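# Clip folding cover onto moving cart frame

## Task

Attach the folding cover to the frame carried on the cart by seating both of the cover's studs in the frame's two holes until each one clicks. The frame can only be reached while it passes by: every press of the green button makes the cart travel the full rail from one end to the other at a constant speed, never pausing.

## Robot and tools

Setup. Four identical i2rt Big YAM arms (arm1, arm2, arm3, arm4) stand in a row along y of about -0.65, at x of about -0.85, -0.29, +0.28 and +0.86. Each foot (base_link) faces along its own +x, which for all four points roughly along scene +y. The tables under them are at z=+0.720. Each arm has six joints, a two-finger gripper and a wrist camera (arm1_cam_wrist to arm4_cam_wrist). The room cameras are cam_face and cam_high. Reach is about 1.0 m from the joint 1 axis.

Frame. All poses use one scene frame: origin on the floor, +z up, metres. The hand point sits between the finger pads, about 1 cm behind the tips. Fingers point along the hand's +z and open and close along its y. Quaternions are written w, x, y, z.

Joints (absolute, radians; tolerance for done in brackets): joint1_rad -2.879 to 2.879 (0.045), turns the arm about its foot, positive counter-clockwise from above. joint2_rad 0 to 3.141 (0.14), shoulder; 0 has the upper arm pointing back and roughly level, larger swings it up and forward. joint3_rad 0 to 3.019 (0.09), elbow; 0 is folded, larger opens. joint4_rad -1.692 to 1.57 (0.055), hand pitch, positive tips fingers up. joint5_rad -1.57 to 1.57 (0.03), sideways swing, positive toward the arm's right. joint6_rad -2.094 to 2.094 (0.035), roll, positive clockwise as seen from behind the hand. gripper_m 0 to 0.093 (0.003), the absolute fingertip gap in metres; each finger pushes up to about 50 to 64 N.

Tool move. Arguments arm1, arm2, arm3, arm4 and cameras. Each arm key holds its own object; an arm left out gets nothing new but may keep pushing toward an older target. Inside an arm object: joints, a dict of absolute joint targets by name; target, a list of seven numbers [x, y, z, qw, qx, qy, qz] giving an absolute hand pose in the scene frame, reached along a straight line starting at the current hand_target; speed, the top speed of that line in m/s, 0.002 to 0.5, default 0.25, allowed only with target (rotation is capped at twice that value in rad/s); min_time_s, 0.1 to 8 s, the shortest duration for that arm's joint motions, used with joints. When target is given, joints may only contain gripper_m. Everything in one call starts at once; all hand lines in a call finish together, paced by the slowest. Hand lines take 0.5 to 10 s and stop at 10 s; an action stops at 15 s. At every control step the commanded pose is clamped to within 100 mm and 20 degrees of the measured hand, then solved by damped IK, favouring position. Expect errors of a centimetre or more, overshoot of speed when the arm is near straight, and no slowing for obstacles or other arms. cameras is a list of names or ["all"]; [] gives none; omitted gives all only for an empty call. An empty move returns the full state, all images and the scene number.

Tool wait: seconds from 0 to 10, plus optional cameras; nothing new is commanded. Tool zoom_image: camera name and region [x0, y0, x1, y1] in pixels from the top-left, no larger than 504 by 504, on that camera's newest image. Tool finished_scene: scene, the current scene's number; it is final, and the cover must remain clipped with no robot holding it.

Reading results. The move line lists each arm given a motion: done, or its worst status word. joint_status and hand_status tell how the last accepted action ended. off_target: stopped short and may still push. time_out: the arm kept targets near where it stood and keeps pushing; on_its_own lists joints still heading there, and held at gives a target, not a reading; sending a joint its reported position relieves it. joint command not followed or pose unreachable: a safety check held back the arm (collision with itself or others), though a gripper command still runs; a withheld hand pose is discarded at the end, while withheld joint targets may still be tried later. Arms under as last shown were not commanded; their unchanged lines repeat earlier values. Images can lag the state slightly; pictures names their order. Joint velocities are rad/s (gripper m/s); within noise means still. Joint torques follow joint order, include gravity, have per-arm offsets and noise, and entries 3 and 4 wrap at ±28 N m. Gripper reading while holding a rigid part at full force is up to 0.005 m under its width (some read up to 0.002 over); closed on nothing it reads 0.000 to 0.003. Commanding about 0.005 m below the touch reading gives full force. To release, command well above the reading.

Cautions. Arms never stop on contact and can push hard. A hard squeeze between two arms, including one gripper closing on another's fingers, fails the scene; hard hits may too. The safety check can miss contacts between fingers, housings and wrist cameras. Do not knock parts out of the work area, drop them from height, release them while moving, or slam fixed or heavy things. Sustained load, a stretched arm or pushing against something heats motors: MOTOR HOT appears at 85 °C, and at 100 °C the arm goes limp for 30 to 60 s or more (OVER-TEMPERATURE FAULT, keys read limit_stop_at_motor_heat; resend targets afterwards). The scene keeps running while you think, with arms holding their last commands, so time the cart's pass carefully.

Each tool is called by a JSON object that holds its "api" and its "payload".

## Session

{"api": "move", "payload": {}}

Scene clock: 0.00 s.
Joint torques (N m): no reading
Heat: arm1: hottest joint1_rad 37 °C; arm2: hottest joint2_rad 39 °C; arm3: hottest joint3_rad 38 °C; arm4: hottest joint1_rad 38 °C.
Joint velocities: within noise
arm1.joint_positions: joint1_rad=+0.098 joint2_rad=+0.606 joint3_rad=+1.403 joint4_rad=-1.231 joint5_rad=+0.050 joint6_rad=-0.487 gripper_m=+0.09396
arm1.joint_status: not commanded
arm1.hand: x=-0.8679 y=-0.4118 z=+1.3232 quat_wxyz=(-0.450, +0.743, -0.394, -0.299) (m; scene frame)
arm1.hand_target: x=-0.8673 y=-0.4150 z=+1.3364 quat_wxyz=(-0.460, +0.736, -0.391, -0.307) (m; scene frame)
arm1.hand_status: not commanded
arm2.joint_positions: joint1_rad=-0.306 joint2_rad=+0.611 joint3_rad=+1.350 joint4_rad=-1.523 joint5_rad=-0.021 joint6_rad=-0.002 gripper_m=+0.09396
arm2.joint_status: not commanded
arm2.hand: x=-0.2279 y=-0.4501 z=+1.2705 quat_wxyz=(-0.308, +0.542, -0.748, -0.229) (m; scene frame)
arm2.hand_target: x=-0.2283 y=-0.4513 z=+1.2790 quat_wxyz=(-0.316, +0.539, -0.744, -0.234) (m; scene frame)
arm2.hand_status: not commanded
arm3.joint_positions: joint1_rad=-0.205 joint2_rad=+0.543 joint3_rad=+1.382 joint4_rad=-1.221 joint5_rad=-0.254 joint6_rad=+0.474 gripper_m=+0.09396
arm3.joint_status: not commanded
arm3.hand: x=+0.2875 y=-0.4277 z=+1.3213 quat_wxyz=(-0.260, +0.412, -0.715, -0.502) (m; scene frame)
arm3.hand_target: x=+0.2866 y=-0.4316 z=+1.3326 quat_wxyz=(-0.267, +0.410, -0.708, -0.510) (m; scene frame)
arm3.hand_status: not commanded
arm4.joint_positions: joint1_rad=-0.330 joint2_rad=+0.525 joint3_rad=+1.319 joint4_rad=-1.425 joint5_rad=+0.275 joint6_rad=-0.222 gripper_m=+0.09396
arm4.joint_status: not commanded
arm4.hand: x=+0.9745 y=-0.4828 z=+1.2903 quat_wxyz=(-0.444, +0.541, -0.706, -0.107) (m; scene frame)
arm4.hand_target: x=+0.9737 y=-0.4849 z=+1.3000 quat_wxyz=(-0.453, +0.537, -0.703, -0.113) (m; scene frame)
arm4.hand_status: not commanded
pictures: arm1_cam_wrist, arm2_cam_wrist, arm3_cam_wrist, arm4_cam_wrist, cam_face, cam_high
Images, in order (width x height): arm1_cam_wrist 672x504, arm2_cam_wrist 672x504, arm3_cam_wrist 672x504, arm4_cam_wrist 672x504, cam_face 896x504, cam_high 896x504.

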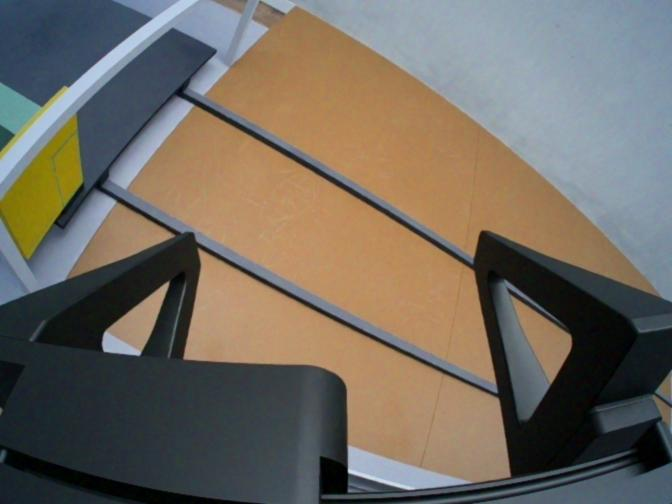

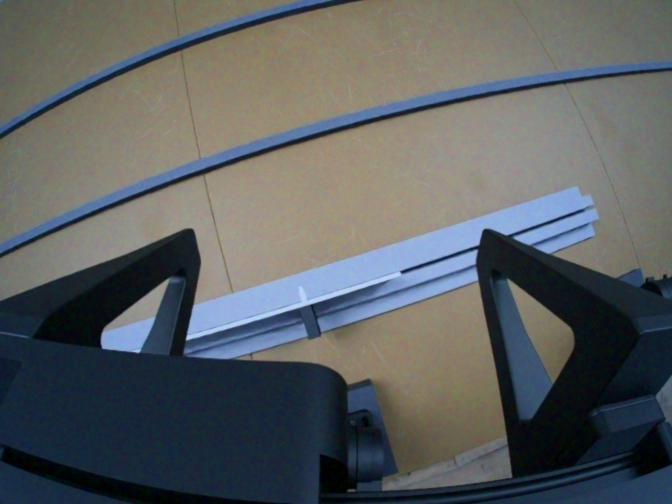

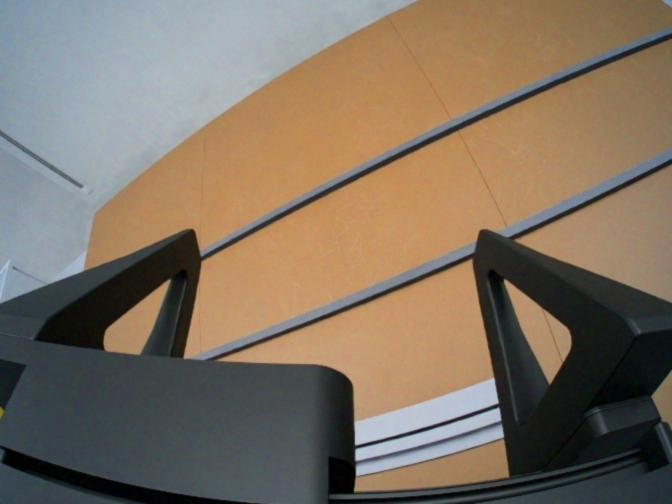

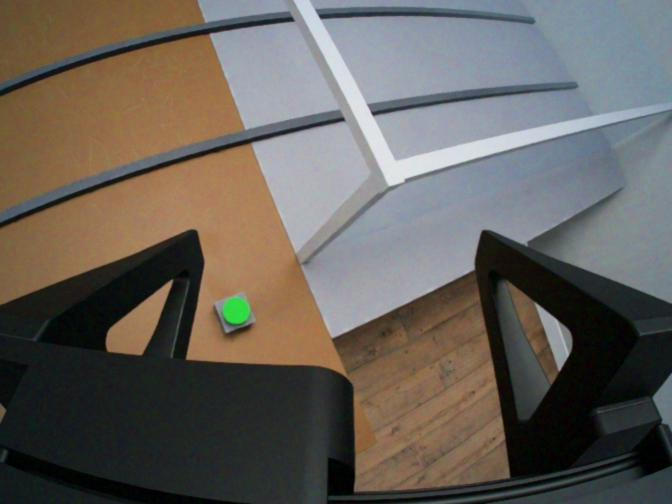

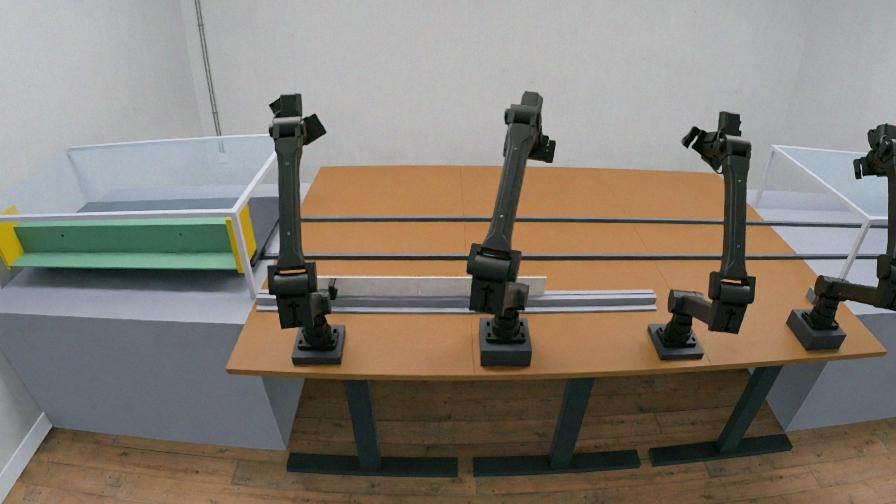

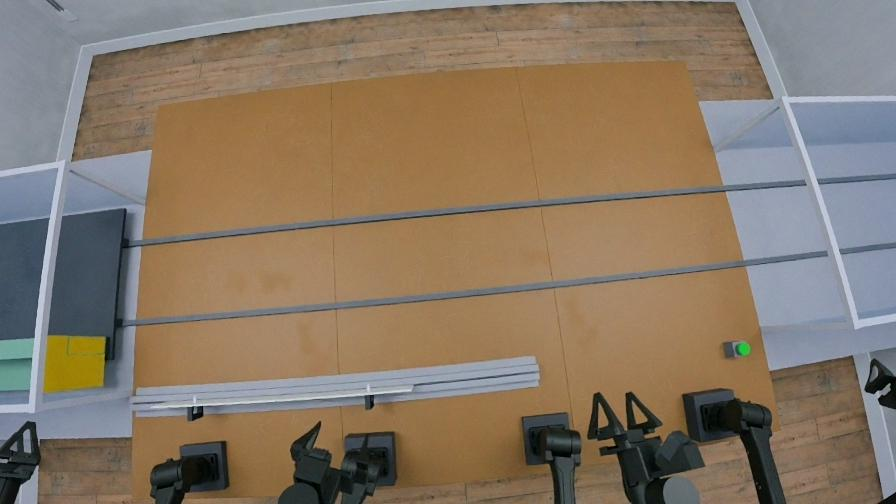

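{"api": "zoom_image", "payload": {"camera": "cam_high", "region": [120, 320, 560, 504]}}

{"api": "zoom_image", "payload": {"camera": "cam_face", "region": [230, 200, 670, 380]}}

{"api": "zoom_image", "payload": {"camera": "cam_face", "region": [0, 130, 300, 310]}}

{"api": "zoom_image", "payload": {"camera": "cam_high", "region": [0, 140, 240, 440]}}

{"api": "zoom_image", "payload": {"camera": "arm2_cam_wrist", "region": [100, 150, 604, 504]}}

Scaled by 1.145 from the camera's 896x504 image, which has a finer 1280x720 frame.

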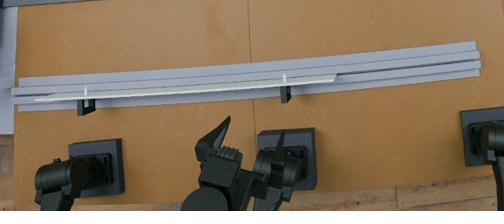

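Scaled by 1.145 from the camera's 896x504 image, which has a finer 1280x720 frame.

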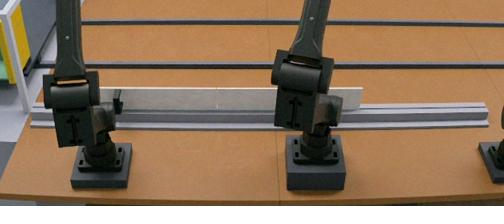

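Scaled by 1.680 from the camera's 896x504 image, which has a finer 1280x720 frame.

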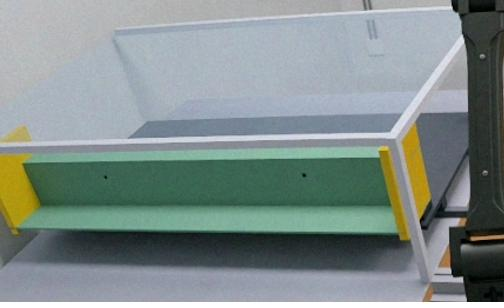

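Scaled by 1.680 from the camera's 896x504 image, which has a finer 1280x720 frame.

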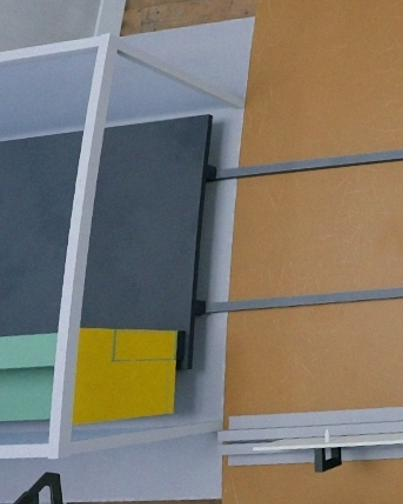

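Scaled by 1.000.

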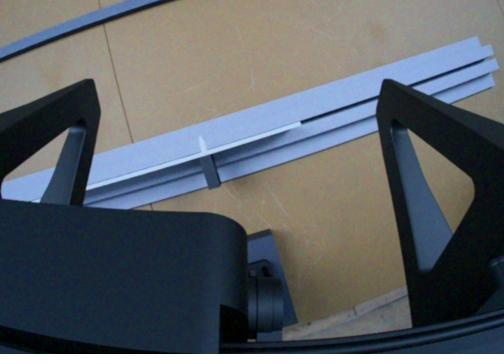

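{"api": "move", "payload": {"arm1": {"target": [-0.80, -0.42, 1.12, 0, 0.7071, -0.7071, 0], "speed": 0.2, "joints": {"gripper_m": 0.06}}, "arm2": {"target": [-0.28, -0.42, 1.12, 0, 0.7071, -0.7071, 0], "speed": 0.2, "joints": {"gripper_m": 0.06}}, "arm3": {"target": [0.10, -0.35, 1.20, -0.25, 0.55, -0.75, -0.22], "speed": 0.2}, "cameras": ["arm1_cam_wrist", "arm2_cam_wrist", "arm3_cam_wrist"]}}

arm3: "target": qw, qx, qy, qz must be a unit quaternion (the sum of their squares is 1)
Scene clock: 0.80 s.
Joint torques (N m): arm1=[0.21 1.32 9.95 2.51 -0.07 0.02] | arm2=[1.49 1.85 8.21 1.98 0.08 -0.04] | arm3=[-0.5 4.19 10.19 2.04 -0.04 -0.06] | arm4=[0.15 3.66 8.44 2.35 -0.02 -0.08]
Heat: arm1: hottest joint1_rad 37 °C; arm2: hottest joint2_rad 39 °C; arm3: hottest joint3_rad 38 °C; arm4: hottest joint1_rad 38 °C.
Joint velocities: within noise
arm1.joint_positions: joint1_rad=+0.098 joint2_rad=+0.606 joint3_rad=+1.403 joint4_rad=-1.231 joint5_rad=+0.050 joint6_rad=-0.487 gripper_m=+0.09396
arm1.joint_status: not commanded
arm1.hand: x=-0.8679 y=-0.4118 z=+1.3232 quat_wxyz=(-0.450, +0.743, -0.394, -0.299) (m; scene frame)
arm1.hand_target: x=-0.8673 y=-0.4150 z=+1.3364 quat_wxyz=(-0.460, +0.736, -0.391, -0.307) (m; scene frame)
arm1.hand_status: not commanded
arm2.joint_positions: joint1_rad=-0.306 joint2_rad=+0.611 joint3_rad=+1.350 joint4_rad=-1.523 joint5_rad=-0.021 joint6_rad=-0.002 gripper_m=+0.09396
arm2.joint_status: not commanded
arm2.hand: x=-0.2279 y=-0.4501 z=+1.2705 quat_wxyz=(-0.308, +0.542, -0.748, -0.229) (m; scene frame)
arm2.hand_target: x=-0.2283 y=-0.4513 z=+1.2790 quat_wxyz=(-0.316, +0.539, -0.744, -0.234) (m; scene frame)
arm2.hand_status: not commanded
arm3.joint_positions: joint1_rad=-0.205 joint2_rad=+0.543 joint3_rad=+1.382 joint4_rad=-1.221 joint5_rad=-0.254 joint6_rad=+0.474 gripper_m=+0.09396
arm3.joint_status: not commanded
arm3.hand: x=+0.2875 y=-0.4277 z=+1.3213 quat_wxyz=(-0.260, +0.412, -0.715, -0.502) (m; scene frame)
arm3.hand_target: x=+0.2866 y=-0.4316 z=+1.3326 quat_wxyz=(-0.267, +0.410, -0.708, -0.510) (m; scene frame)
arm3.hand_status: not commanded
arm4.joint_positions: joint1_rad=-0.330 joint2_rad=+0.525 joint3_rad=+1.319 joint4_rad=-1.425 joint5_rad=+0.275 joint6_rad=-0.222 gripper_m=+0.09396
arm4.joint_status: not commanded
arm4.hand: x=+0.9745 y=-0.4828 z=+1.2903 quat_wxyz=(-0.444, +0.541, -0.706, -0.107) (m; scene frame)
arm4.hand_target: x=+0.9737 y=-0.4849 z=+1.3000 quat_wxyz=(-0.453, +0.537, -0.703, -0.113) (m; scene frame)
arm4.hand_status: not commanded
pictures: none

{"api": "move", "payload": {"arm1": {"target": [-0.80, -0.42, 1.12, 0, 0.70711, -0.70711, 0], "speed": 0.2, "joints": {"gripper_m": 0.06}}, "arm2": {"target": [-0.28, -0.42, 1.12, 0, 0.70711, -0.70711, 0], "speed": 0.2, "joints": {"gripper_m": 0.06}}, "arm3": {"target": [0.10, -0.35, 1.20, -0.2706, 0.65328, -0.65328, -0.2706], "speed": 0.2}, "cameras": ["arm1_cam_wrist", "arm2_cam_wrist", "arm3_cam_wrist"]}}

Scene clock: 4.73 s.
Joint torques (N m): arm1=[-0.91 -2.26 9.18 0.55 -0.27 0.15] | arm2=[2.32 -2.02 7.84 0.31 -0.06 -0.18] | arm3=[0.09 -3.78 12.62 0.51 0.62 0.14] | arm4=[0.03 3.72 8.46 2.3 -0.01 -0.06]
Heat: arm1: hottest joint1_rad 37 °C; arm2: hottest joint2_rad 39 °C; arm3: hottest joint3_rad 38 °C; arm4: hottest joint1_rad 38 °C.
move: arm1 off_target; arm2 off_target; arm3 off_target
Joint velocities: within noise
arm1.joint_positions: joint1_rad=-0.216 joint2_rad=+0.818 joint3_rad=+1.225 joint4_rad=-1.668 joint5_rad=+0.017 joint6_rad=-0.205 gripper_m=+0.06014
arm1.joint_status: all done
arm1.hand: x=-0.8013 y=-0.4162 z=+1.1197 quat_wxyz=(-0.128, +0.710, -0.687, -0.086) (m; scene frame)
arm1.hand_target: x=-0.7994 y=-0.4188 z=+1.1184 quat_wxyz=(-0.119, +0.701, -0.699, -0.083) (m; scene frame)
arm1.hand_status: off_target (0.004 m and 17.9 deg from the pose sent, 0.214 m and 72.9 deg at the start; a joint's target at an end of its range on 61 of 114 steps)
arm2.joint_positions: joint1_rad=-0.038 joint2_rad=+0.841 joint3_rad=+1.163 joint4_rad=-1.686 joint5_rad=-0.002 joint6_rad=-0.037 gripper_m=+0.06009
arm2.joint_status: all done
arm2.hand: x=-0.2773 y=-0.4156 z=+1.1208 quat_wxyz=(-0.078, +0.695, -0.711, -0.068) (m; scene frame)
arm2.hand_target: x=-0.2804 y=-0.4183 z=+1.1187 quat_wxyz=(-0.068, +0.705, -0.704, -0.061) (m; scene frame)
arm2.hand_status: off_target (0.005 m and 11.9 deg from the pose sent, 0.162 m and 48.5 deg at the start; a joint's target at an end of its range on 71 of 114 steps)
arm3.joint_positions: joint1_rad=+0.832 joint2_rad=+0.969 joint3_rad=+1.368 joint4_rad=-1.383 joint5_rad=+0.531 joint6_rad=+0.617 gripper_m=+0.09396
arm3.joint_status: not commanded
arm3.hand: x=+0.0975 y=-0.3468 z=+1.1852 quat_wxyz=(-0.271, +0.666, -0.645, -0.259) (m; scene frame)
arm3.hand_target: x=+0.0973 y=-0.3494 z=+1.1975 quat_wxyz=(-0.271, +0.661, -0.647, -0.266) (m; scene frame)
arm3.hand_status: off_target (0.015 m and 2.2 deg from the pose sent, 0.236 m and 39.2 deg at the start)
arm4.joint_positions: joint1_rad=-0.330 joint2_rad=+0.525 joint3_rad=+1.319 joint4_rad=-1.425 joint5_rad=+0.275 joint6_rad=-0.222 gripper_m=+0.09396
arm4.joint_status: not commanded
arm4.hand: x=+0.9745 y=-0.4828 z=+1.2903 quat_wxyz=(-0.444, +0.541, -0.706, -0.107) (m; scene frame)
arm4.hand_target: x=+0.9737 y=-0.4849 z=+1.3000 quat_wxyz=(-0.453, +0.537, -0.703, -0.113) (m; scene frame)
arm4.hand_status: not commanded
pictures: arm1_cam_wrist, arm2_cam_wrist, arm3_cam_wrist
Images, in order (width x height): arm1_cam_wrist 672x504, arm2_cam_wrist 672x504, arm3_cam_wrist 672x504.

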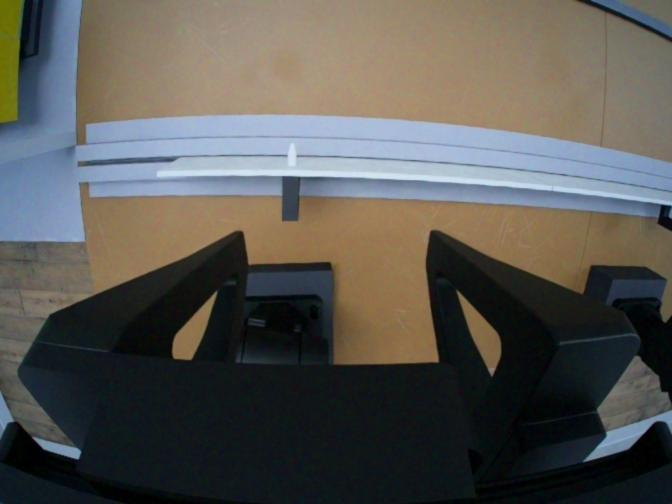

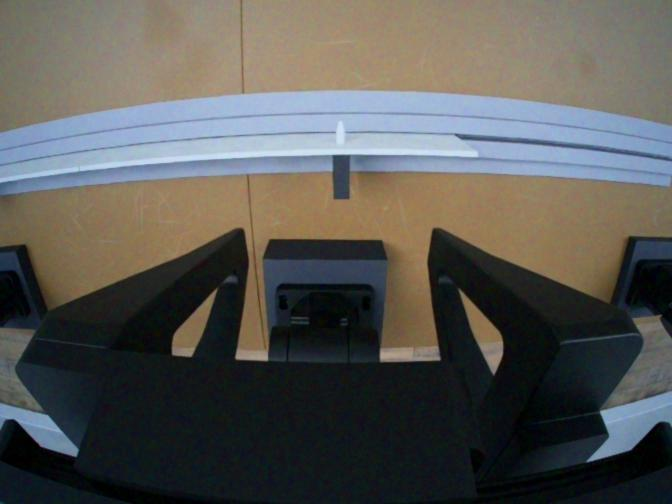

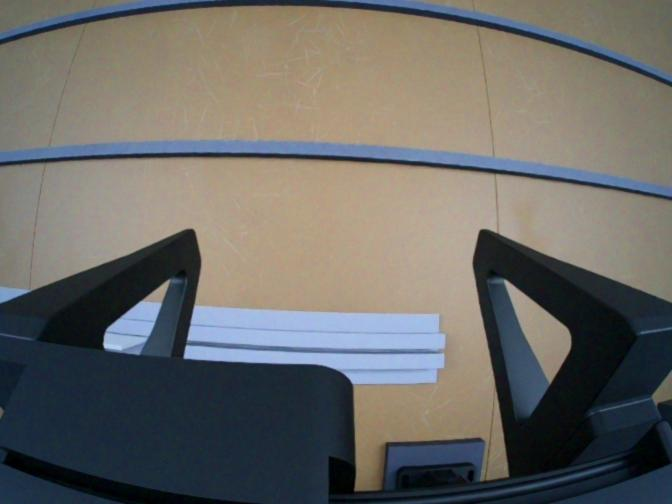

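{"api": "zoom_image", "payload": {"camera": "arm1_cam_wrist", "region": [60, 90, 440, 270]}}

{"api": "zoom_image", "payload": {"camera": "arm2_cam_wrist", "region": [0, 80, 500, 260]}}

{"api": "zoom_image", "payload": {"camera": "arm1_cam_wrist", "region": [440, 100, 672, 260]}}

Scaled by 1.326 from the camera's 672x504 image, which has a finer 960x720 frame.

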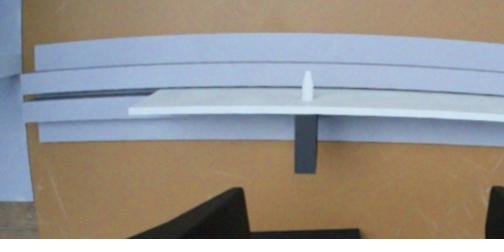

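Scaled by 1.008 from the camera's 672x504 image, which has a finer 960x720 frame.

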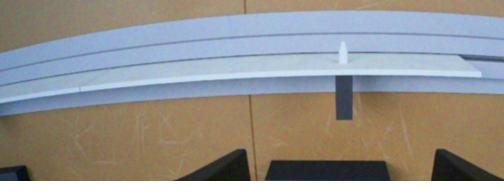

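Scaled by 2.172 from the camera's 672x504 image, which has a finer 960x720 frame.

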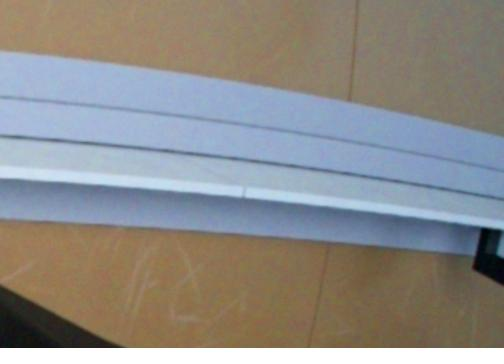

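{"api": "move", "payload": {"arm1": {"target": [-1.0, -0.40, 1.25, -0.2706, 0.65328, -0.65328, -0.2706], "speed": 0.2}, "arm2": {"target": [-0.58, -0.48, 1.0, 0, 0.93969, 0, -0.34202], "speed": 0.2}, "arm3": {"target": [-0.03, -0.46, 1.0, 0, 0.93969, 0, -0.34202], "speed": 0.2}, "cameras": ["arm2_cam_wrist", "arm3_cam_wrist", "cam_face"]}}

Scene clock: 10.37 s.
Joint torques (N m): arm1=[1.38 -2.84 13.22 2.3 0.54 0.16] | arm2=[2.2 -3.25 8.53 2.3 -0.38 -0.17] | arm3=[-0.03 -3.49 10.47 2.15 -0.57 -0.26] | arm4=[0.5 3.6 8.43 2.41 -0.02 -0.07]
Heat: arm1: hottest joint1_rad 37 °C; arm2: hottest joint2_rad 39 °C; arm3: hottest joint3_rad 39 °C; arm4: hottest joint1_rad 38 °C.
move: arm1 off_target; arm2 done; arm3 off_target
Joint velocities: within noise
arm1.joint_positions: joint1_rad=+0.836 joint2_rad=+0.913 joint3_rad=+1.443 joint4_rad=-1.620 joint5_rad=+0.589 joint6_rad=+0.696 gripper_m=+0.06014
arm1.joint_status: not commanded
arm1.hand: x=-0.9941 y=-0.4026 z=+1.2247 quat_wxyz=(-0.277, +0.671, -0.646, -0.235) (m; scene frame)
arm1.hand_target: x=-1.0012 y=-0.4001 z=+1.2486 quat_wxyz=(-0.273, +0.655, -0.650, -0.270) (m; scene frame)
arm1.hand_status: off_target (0.026 m and 4.7 deg from the pose sent, 0.238 m and 27.8 deg at the start)
arm2.joint_positions: joint1_rad=+0.830 joint2_rad=+0.857 joint3_rad=+0.737 joint4_rad=-0.925 joint5_rad=-0.447 joint6_rad=-0.620 gripper_m=+0.06009
arm2.joint_status: not commanded
arm2.hand: x=-0.5740 y=-0.4811 z=+0.9987 quat_wxyz=(+0.003, +0.944, -0.010, -0.329) (m; scene frame)
arm2.hand_target: x=-0.5792 y=-0.4806 z=+0.9990 quat_wxyz=(-0.001, +0.942, +0.003, -0.335) (m; scene frame)
arm2.hand_status: done (0.006 m and 2.0 deg from the pose sent, 0.332 m and 94.9 deg at the start)
arm3.joint_positions: joint1_rad=+0.843 joint2_rad=+0.922 joint3_rad=+0.879 joint4_rad=-0.981 joint5_rad=-0.440 joint6_rad=-0.581 gripper_m=+0.09397
arm3.joint_status: not commanded
arm3.hand: x=-0.0225 y=-0.4614 z=+1.0011 quat_wxyz=(+0.003, +0.942, -0.020, -0.335) (m; scene frame)
arm3.hand_target: x=-0.0275 y=-0.4610 z=+1.0002 quat_wxyz=(-0.002, +0.940, -0.003, -0.341) (m; scene frame)
arm3.hand_status: off_target (0.008 m and 2.5 deg from the pose sent, 0.252 m and 88.9 deg at the start)
arm4: as last shown
pictures: arm2_cam_wrist, arm3_cam_wrist, cam_face
Images, in order (width x height): arm2_cam_wrist 672x504, arm3_cam_wrist 672x504, cam_face 896x504.

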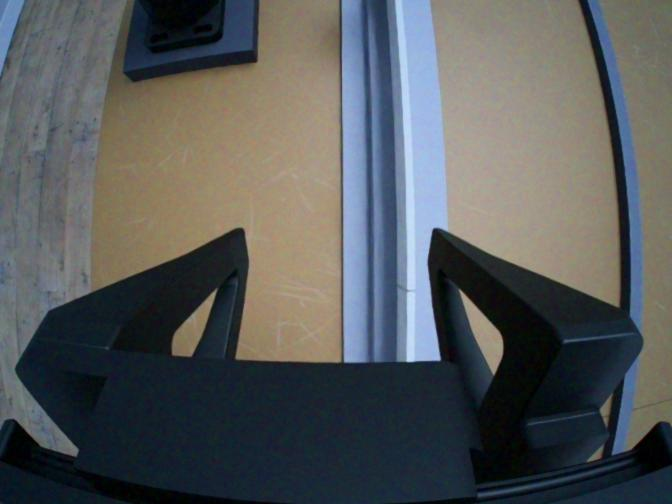

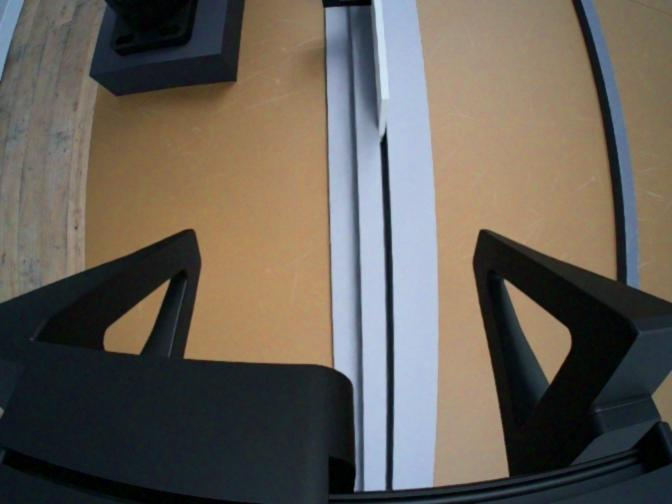

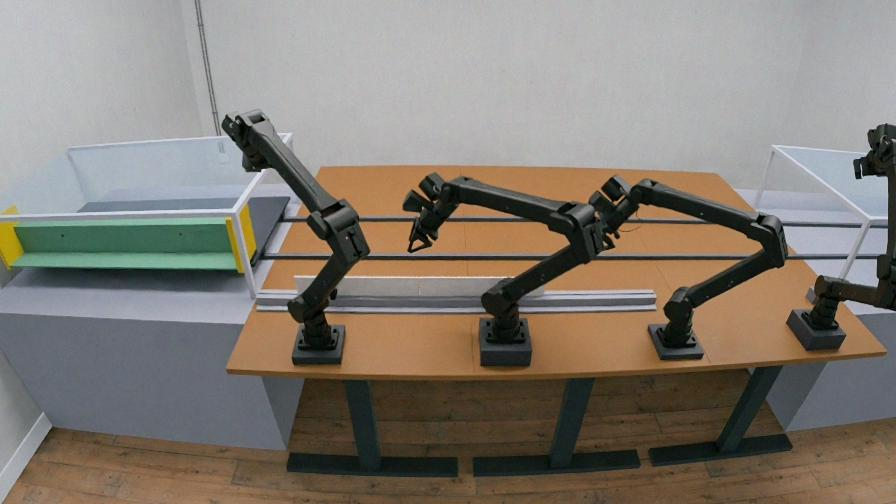

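{"api": "move", "payload": {"arm2": {"target": [-0.67, -0.52, 0.95, 0, 0.92388, 0, -0.38268], "speed": 0.2}, "arm3": {"target": [-0.14, -0.52, 0.95, 0, 0.92388, 0, -0.38268], "speed": 0.2}, "cameras": ["arm2_cam_wrist", "arm3_cam_wrist"]}}

Scene clock: 12.10 s.
Joint torques (N m): arm1=[1.38 -2.84 13.22 2.32 0.53 0.16] | arm2=[1.85 -5.48 8.27 2.65 0.07 0.1] | arm3=[-0.44 -6.65 10.26 2.5 0.08 0.22] | arm4=[0.79 3.72 8.55 2.39 -0.04 -0.06]
Heat: arm1: hottest joint1_rad 37 °C; arm2: hottest joint2_rad 39 °C; arm3: hottest joint3_rad 39 °C; arm4: hottest joint1_rad 38 °C.
move: arm2 done; arm3 done
Joint velocities: within noise
arm1, arm4: as last shown
arm1.hand_target: x=-1.0012 y=-0.4001 z=+1.2486 quat_wxyz=(-0.273, +0.656, -0.650, -0.270) (m; scene frame)
arm2.joint_positions: joint1_rad=+1.126 joint2_rad=+1.016 joint3_rad=+0.634 joint4_rad=-0.472 joint5_rad=-0.326 joint6_rad=-0.362 gripper_m=+0.06009
arm2.joint_status: not commanded
arm2.hand: x=-0.6649 y=-0.5216 z=+0.9480 quat_wxyz=(+0.000, +0.927, +0.008, -0.375) (m; scene frame)
arm2.hand_target: x=-0.6693 y=-0.5205 z=+0.9493 quat_wxyz=(-0.002, +0.924, +0.004, -0.382) (m; scene frame)
arm2.hand_status: done (0.006 m and 1.3 deg from the pose sent, 0.114 m and 6.7 deg at the start)
arm3.joint_positions: joint1_rad=+1.199 joint2_rad=+1.094 joint3_rad=+0.798 joint4_rad=-0.547 joint5_rad=-0.277 joint6_rad=-0.319 gripper_m=+0.09397
arm3.joint_status: not commanded
arm3.hand: x=-0.1357 y=-0.5223 z=+0.9480 quat_wxyz=(-0.001, +0.927, +0.014, -0.374) (m; scene frame)
arm3.hand_target: x=-0.1389 y=-0.5204 z=+0.9490 quat_wxyz=(-0.003, +0.924, +0.004, -0.381) (m; scene frame)
arm3.hand_status: done (0.005 m and 2.0 deg from the pose sent, 0.141 m and 6.3 deg at the start)
pictures: arm2_cam_wrist, arm3_cam_wrist
Images, in order (width x height): arm2_cam_wrist 672x504, arm3_cam_wrist 672x504.

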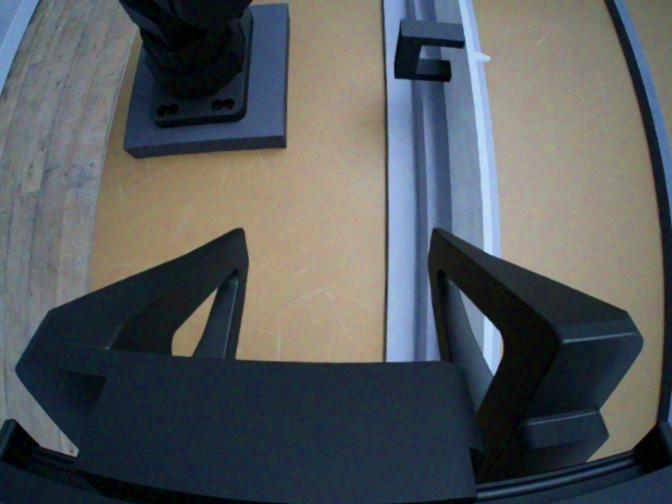

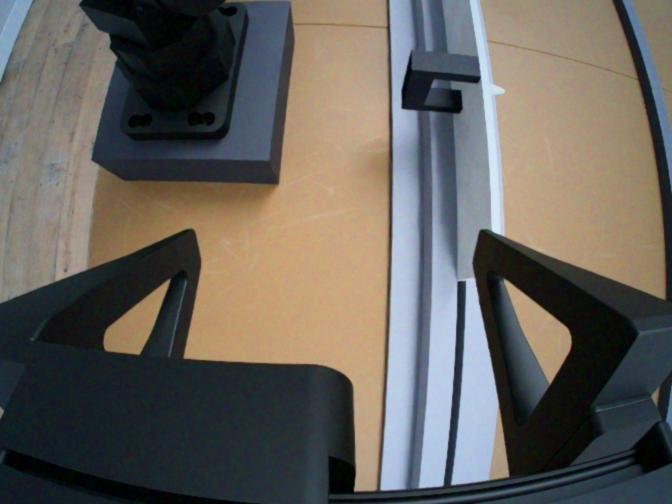

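{"api": "zoom_image", "payload": {"camera": "arm3_cam_wrist", "region": [360, 20, 560, 170]}}

{"api": "zoom_image", "payload": {"camera": "arm2_cam_wrist", "region": [340, 0, 540, 150]}}

Scaled by 2.520 from the camera's 672x504 image, which has a finer 960x720 frame.

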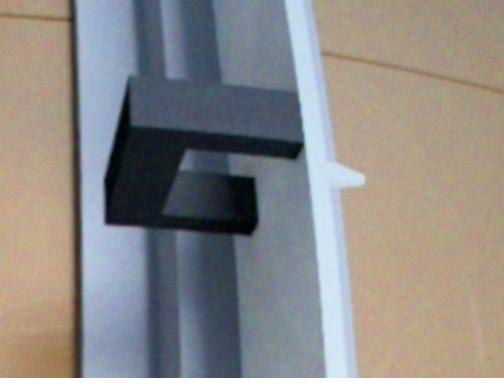

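Scaled by 2.520 from the camera's 672x504 image, which has a finer 960x720 frame.

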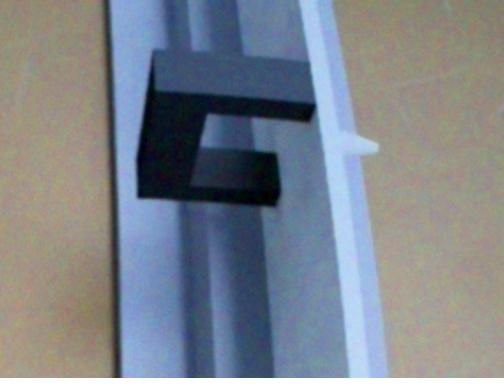

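{"api": "move", "payload": {"arm4": {"target": [0.98, -0.44, 1.0, 0, 0.70711, -0.70711, 0], "speed": 0.2, "joints": {"gripper_m": 0.0}}, "arm2": {"target": [-0.40, -0.50, 1.10, -0.2706, 0.65328, -0.65328, -0.2706], "speed": 0.2}, "arm3": {"target": [0.15, -0.50, 1.10, -0.2706, 0.65328, -0.65328, -0.2706], "speed": 0.2}, "arm1": {"target": [-0.9, -0.50, 1.10, -0.2706, 0.65328, -0.65328, -0.2706], "speed": 0.2}, "cameras": ["all"]}}

Scene clock: 17.70 s.
Joint torques (N m): arm1=[1.38 1.79 8.57 0.75 0.58 0.14] | arm2=[1.38 2.2 10.86 0.28 0.82 0.1] | arm3=[-1.08 1.2 14.24 0.02 0.3 0.25] | arm4=[0.38 -3.25 8.14 0.87 -0.27 -0.29]
Heat: arm1: hottest joint1_rad 37 °C; arm2: hottest joint2_rad 39 °C; arm3: hottest joint3_rad 39 °C; arm4: hottest joint1_rad 38 °C.
move: arm1 done; arm2 off_target; arm3 off_target; arm4 done
Joint velocities: within noise
arm1.joint_positions: joint1_rad=+1.034 joint2_rad=+0.417 joint3_rad=+0.947 joint4_rad=-1.669 joint5_rad=+0.678 joint6_rad=+0.924 gripper_m=+0.06014
arm1.joint_status: not commanded
arm1.hand: x=-0.8994 y=-0.4980 z=+1.1012 quat_wxyz=(-0.270, +0.653, -0.653, -0.273) (m; scene frame)
arm1.hand_target: x=-0.8968 y=-0.5002 z=+1.1017 quat_wxyz=(-0.269, +0.651, -0.654, -0.275) (m; scene frame)
arm1.hand_status: done (0.002 m and 0.3 deg from the pose sent, 0.184 m and 4.7 deg at the start; a joint's target at an end of its range on 27 of 145 steps)
arm2.joint_positions: joint1_rad=+1.349 joint2_rad=+0.535 joint3_rad=+0.849 joint4_rad=-1.653 joint5_rad=+0.748 joint6_rad=+1.221 gripper_m=+0.06009
arm2.joint_status: not commanded
arm2.hand: x=-0.3985 y=-0.4993 z=+1.0877 quat_wxyz=(-0.272, +0.660, -0.649, -0.263) (m; scene frame)
arm2.hand_target: x=-0.3993 y=-0.4983 z=+1.1026 quat_wxyz=(-0.268, +0.651, -0.656, -0.272) (m; scene frame)
arm2.hand_status: off_target (0.012 m and 1.2 deg from the pose sent, 0.306 m and 90.9 deg at the start)
arm3.joint_positions: joint1_rad=+1.386 joint2_rad=+0.615 joint3_rad=+0.960 joint4_rad=-1.666 joint5_rad=+0.740 joint6_rad=+1.201 gripper_m=+0.09397
arm3.joint_status: not commanded
arm3.hand: x=+0.1491 y=-0.4968 z=+1.0803 quat_wxyz=(-0.260, +0.677, -0.633, -0.272) (m; scene frame)
arm3.hand_target: x=+0.1509 y=-0.4967 z=+1.1019 quat_wxyz=(-0.245, +0.660, -0.648, -0.290) (m; scene frame)
arm3.hand_status: off_target (0.020 m and 3.8 deg from the pose sent, 0.324 m and 91.5 deg at the start; a joint's target at an end of its range on 31 of 145 steps)
arm4.joint_positions: joint1_rad=-0.493 joint2_rad=+0.945 joint3_rad=+0.918 joint4_rad=-1.541 joint5_rad=+0.007 joint6_rad=-0.478 gripper_m=+0.00118
arm4.joint_status: all done
arm4.hand: x=+0.9788 y=-0.4431 z=+1.0000 quat_wxyz=(+0.006, +0.697, -0.717, +0.004) (m; scene frame)
arm4.hand_target: x=+0.9803 y=-0.4410 z=+0.9992 quat_wxyz=(+0.003, +0.704, -0.710, +0.001) (m; scene frame)
arm4.hand_status: done (0.003 m and 1.8 deg from the pose sent, 0.294 m and 56.3 deg at the start)
pictures: arm1_cam_wrist, arm2_cam_wrist, arm3_cam_wrist, arm4_cam_wrist, cam_face, cam_high
Images, in order (width x height): arm1_cam_wrist 672x504, arm2_cam_wrist 672x504, arm3_cam_wrist 672x504, arm4_cam_wrist 672x504, cam_face 896x504, cam_high 896x504.

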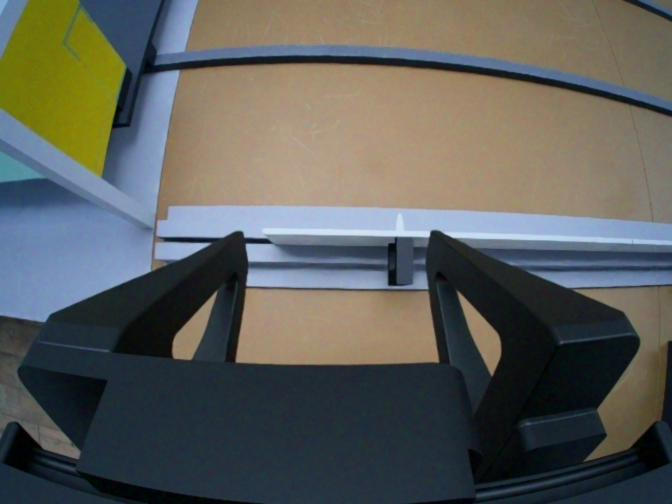

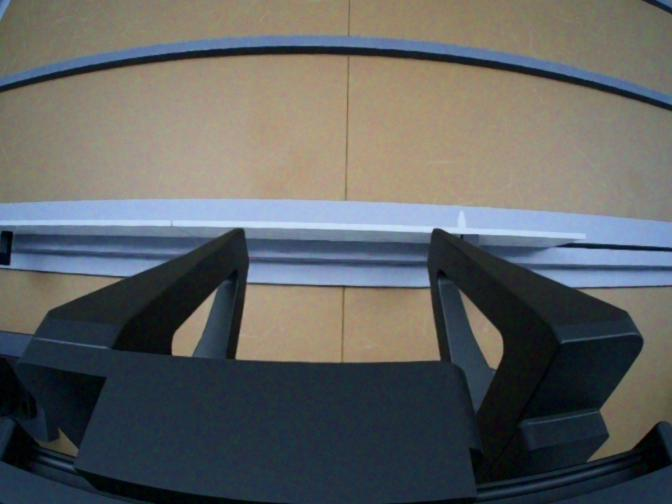

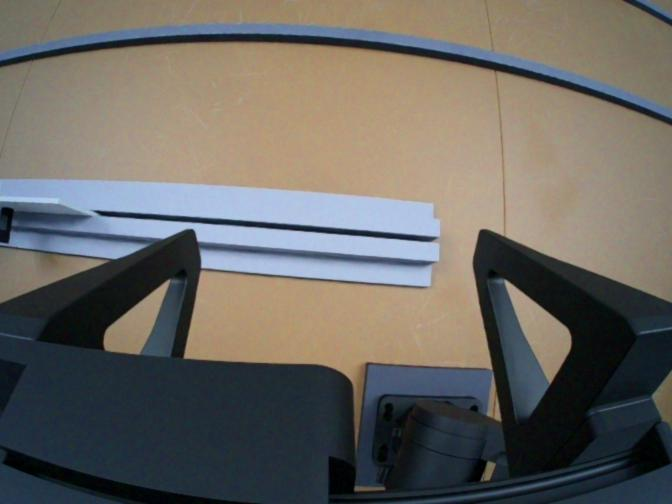

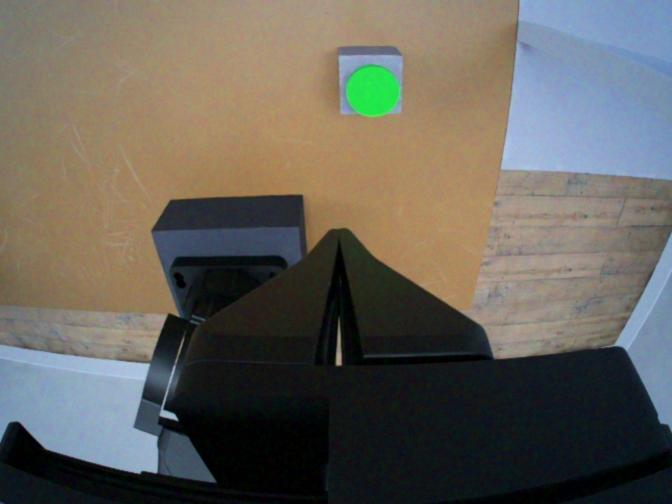

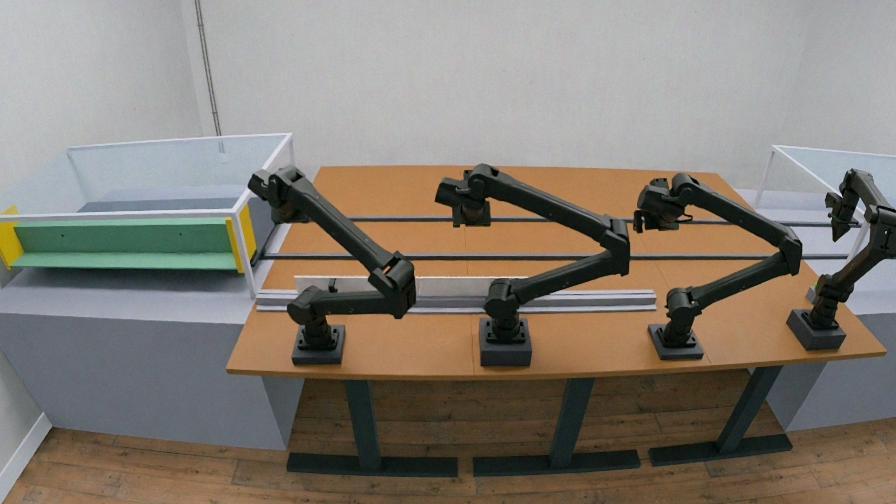

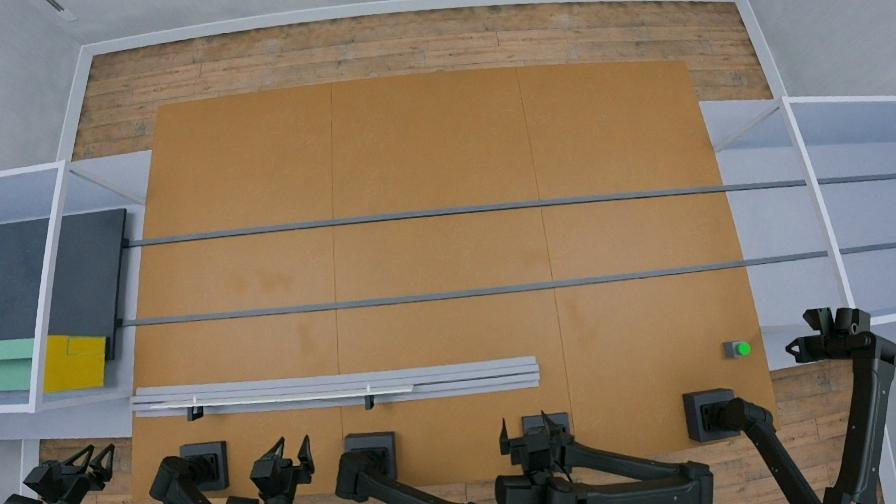

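{"api": "move", "payload": {"arm4": {"target": [1.01, -0.42, 0.86, 0, 0.70711, -0.70711, 0], "speed": 0.2, "joints": {"gripper_m": 0.0}}, "cameras": ["arm4_cam_wrist"]}}

Scene clock: 19.70 s.
Joint torques (N m): arm1=[1.38 1.85 8.58 0.75 0.59 0.15] | arm2=[1.38 2.2 10.86 0.28 0.82 0.11] | arm3=[-1.08 1.2 14.23 0.01 0.3 0.25] | arm4=[-0.21 -5.77 7.38 1.22 -0.29 -0.3]
Heat: arm1: hottest joint1_rad 37 °C; arm2: hottest joint2_rad 39 °C; arm3: hottest joint3_rad 40 °C; arm4: hottest joint1_rad 38 °C.
move: arm4 done
Joint velocities: within noise
arm1, arm2, arm3: as last shown
arm2.joint_positions: joint1_rad=+1.349 joint2_rad=+0.535 joint3_rad=+0.849 joint4_rad=-1.653 joint5_rad=+0.748 joint6_rad=+1.222 gripper_m=+0.06009
arm2.hand: x=-0.3985 y=-0.4993 z=+1.0877 quat_wxyz=(-0.272, +0.659, -0.650, -0.263) (m; scene frame)
arm4.joint_positions: joint1_rad=-0.553 joint2_rad=+1.158 joint3_rad=+0.674 joint4_rad=-1.090 joint5_rad=+0.005 joint6_rad=-0.545 gripper_m=+0.00118
arm4.joint_status: all done
arm4.hand: x=+1.0064 y=-0.4253 z=+0.8594 quat_wxyz=(+0.009, +0.700, -0.714, +0.004) (m; scene frame)
arm4.hand_target: x=+1.0106 y=-0.4219 z=+0.8602 quat_wxyz=(+0.000, +0.705, -0.709, +0.000) (m; scene frame)
arm4.hand_status: done (0.006 m and 1.7 deg from the pose sent, 0.145 m and 1.8 deg at the start)
pictures: arm4_cam_wrist
Images, in order (width x height): arm4_cam_wrist 672x504.

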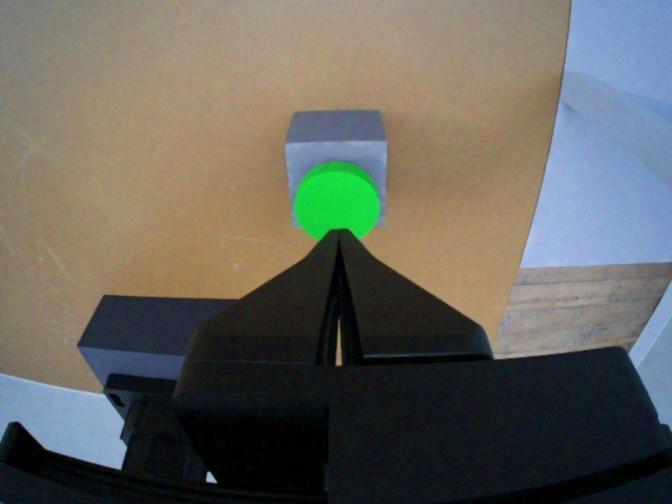

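{"api": "move", "payload": {"arm4": {"target": [1.01, -0.43, 0.82, 0, 0.70711, -0.70711, 0], "speed": 0.1, "joints": {"gripper_m": 0.0}}, "cameras": ["arm4_cam_wrist"]}}

Scene clock: 20.90 s.
Joint torques (N m): arm1=[1.32 1.73 8.58 0.73 0.59 0.15] | arm2=[1.38 2.2 10.86 0.28 0.82 0.1] | arm3=[-1.14 1.2 14.23 0.03 0.3 0.25] | arm4=[-0.32 -4.84 6.67 1.21 -0.28 -0.26]
Heat: arm1: hottest joint1_rad 37 °C; arm2: hottest joint2_rad 39 °C; arm3: hottest joint3_rad 40 °C; arm4: hottest joint1_rad 38 °C.
move: arm4 done
Joint velocities: within noise
arm1, arm2, arm3: as last shown
arm4.joint_positions: joint1_rad=-0.560 joint2_rad=+1.204 joint3_rad=+0.595 joint4_rad=-0.953 joint5_rad=+0.005 joint6_rad=-0.565 gripper_m=+0.00118
arm4.joint_status: all done
arm4.hand: x=+1.0050 y=-0.4312 z=+0.8222 quat_wxyz=(+0.004, +0.704, -0.710, +0.003) (m; scene frame)
arm4.hand_target: x=+1.0085 y=-0.4290 z=+0.8206 quat_wxyz=(-0.001, +0.709, -0.705, +0.000) (m; scene frame)
arm4.hand_status: done (0.006 m and 0.7 deg from the pose sent, 0.040 m and 1.7 deg at the start)
pictures: arm4_cam_wrist
Images, in order (width x height): arm4_cam_wrist 672x504.

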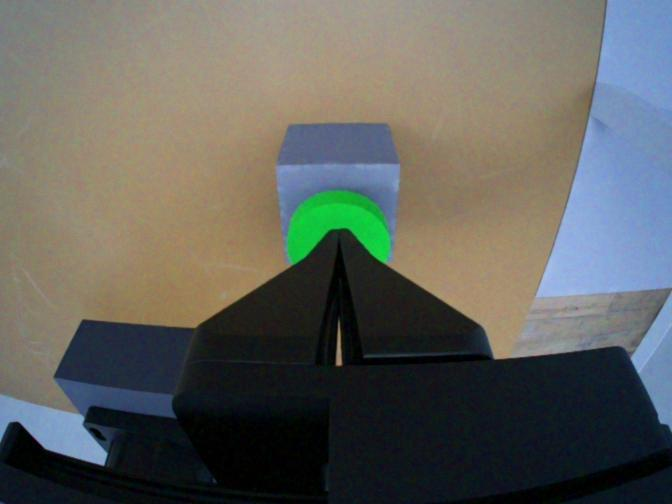

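{"api": "move", "payload": {"arm4": {"target": [1.012, -0.428, 0.79, 0, 0.70711, -0.70711, 0], "speed": 0.1}, "cameras": ["arm4_cam_wrist", "cam_high"]}}

Scene clock: 22.07 s.
Joint torques (N m): arm1=[1.32 1.79 8.57 0.75 0.58 0.15] | arm2=[1.38 2.2 10.86 0.28 0.82 0.11] | arm3=[-1.2 1.2 14.23 0.02 0.3 0.25] | arm4=[-0.62 -4.72 5.7 1.72 -0.25 -0.27]
Heat: arm1: hottest joint1_rad 37 °C; arm2: hottest joint2_rad 39 °C; arm3: hottest joint3_rad 40 °C; arm4: hottest joint1_rad 38 °C.
move: arm4 done
Joint velocities: within noise
arm1, arm2, arm3: as last shown
arm4.joint_positions: joint1_rad=-0.568 joint2_rad=+1.275 joint3_rad=+0.566 joint4_rad=-0.849 joint5_rad=+0.004 joint6_rad=-0.568 gripper_m=+0.00118
arm4.joint_status: not commanded
arm4.hand: x=+1.0087 y=-0.4286 z=+0.7962 quat_wxyz=(+0.002, +0.702, -0.712, +0.002) (m; scene frame)
arm4.hand_target: x=+1.0113 y=-0.4286 z=+0.7902 quat_wxyz=(+0.000, +0.707, -0.707, +0.000) (m; scene frame)
arm4.hand_status: done (0.007 m and 0.8 deg from the pose sent, 0.033 m and 0.7 deg at the start)
pictures: arm4_cam_wrist, cam_high
Images, in order (width x height): arm4_cam_wrist 672x504, cam_high 896x504.

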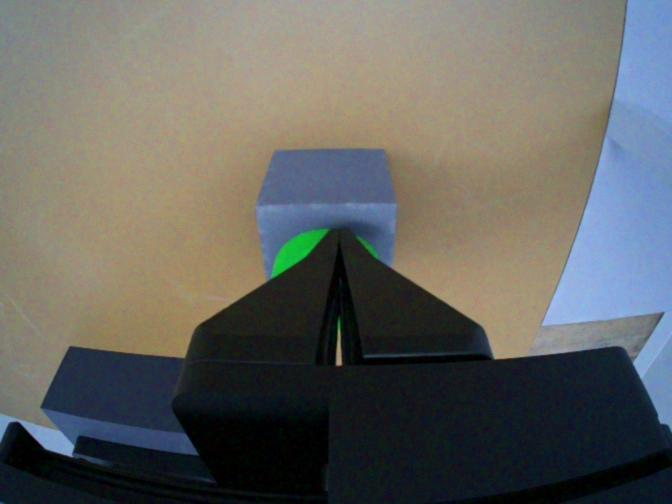

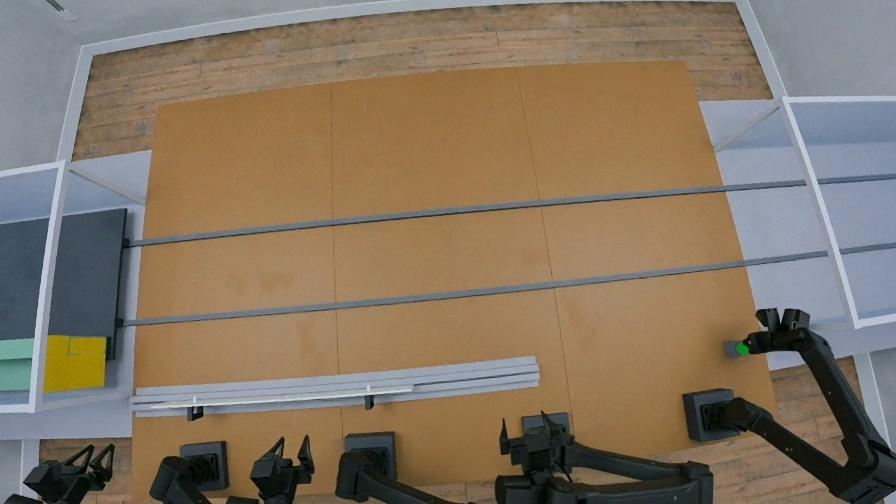

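{"api": "move", "payload": {"arm4": {"target": [1.012, -0.428, 0.775, 0, 0.70711, -0.70711, 0], "speed": 0.1}, "cameras": ["arm4_cam_wrist", "cam_high"]}}

Scene clock: 23.13 s.
Joint torques (N m): arm1=[1.32 1.73 8.58 0.73 0.59 0.15] | arm2=[1.32 2.14 10.86 0.28 0.82 0.11] | arm3=[-1.14 1.2 14.23 0.01 0.3 0.26] | arm4=[-0.62 -2.08 4.4 3.67 -0.25 -0.29]
Heat: arm1: hottest joint1_rad 37 °C; arm2: hottest joint2_rad 39 °C; arm3: hottest joint3_rad 40 °C; arm4: hottest joint1_rad 38 °C.
move: arm4 off_target
Joint velocities: within noise
arm1, arm2, arm3: as last shown
arm4.joint_positions: joint1_rad=-0.568 joint2_rad=+1.276 joint3_rad=+0.564 joint4_rad=-0.838 joint5_rad=+0.004 joint6_rad=-0.568 gripper_m=+0.00118
arm4.joint_status: not commanded
arm4.hand: x=+1.0097 y=-0.4272 z=+0.7953 quat_wxyz=(-0.002, +0.702, -0.712, +0.001) (m; scene frame)
arm4.hand_target: x=+1.0110 y=-0.4292 z=+0.7772 quat_wxyz=(+0.000, +0.707, -0.707, +0.000) (m; scene frame)
arm4.hand_status: off_target (0.020 m and 0.8 deg from the pose sent, 0.021 m and 0.8 deg at the start)
pictures: arm4_cam_wrist, cam_high
Images, in order (width x height): arm4_cam_wrist 672x504, cam_high 896x504.

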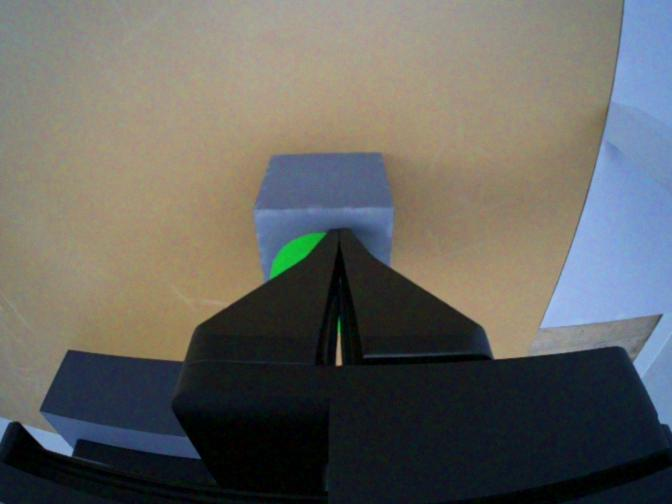

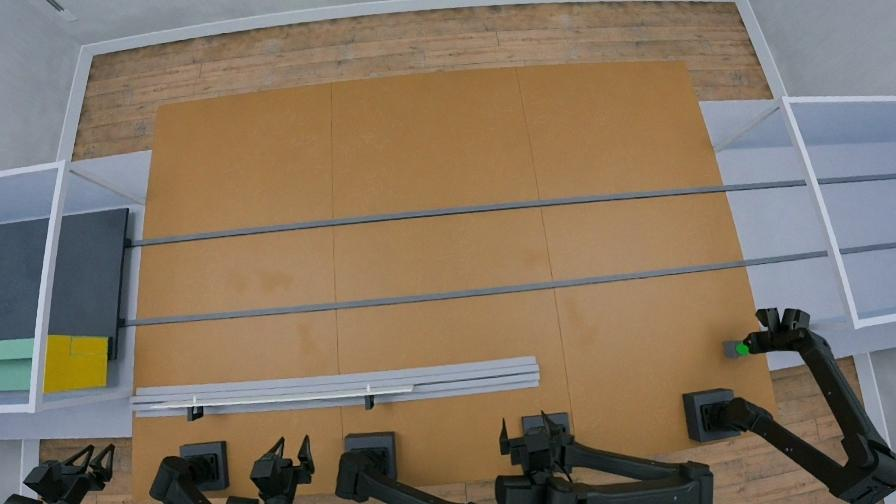

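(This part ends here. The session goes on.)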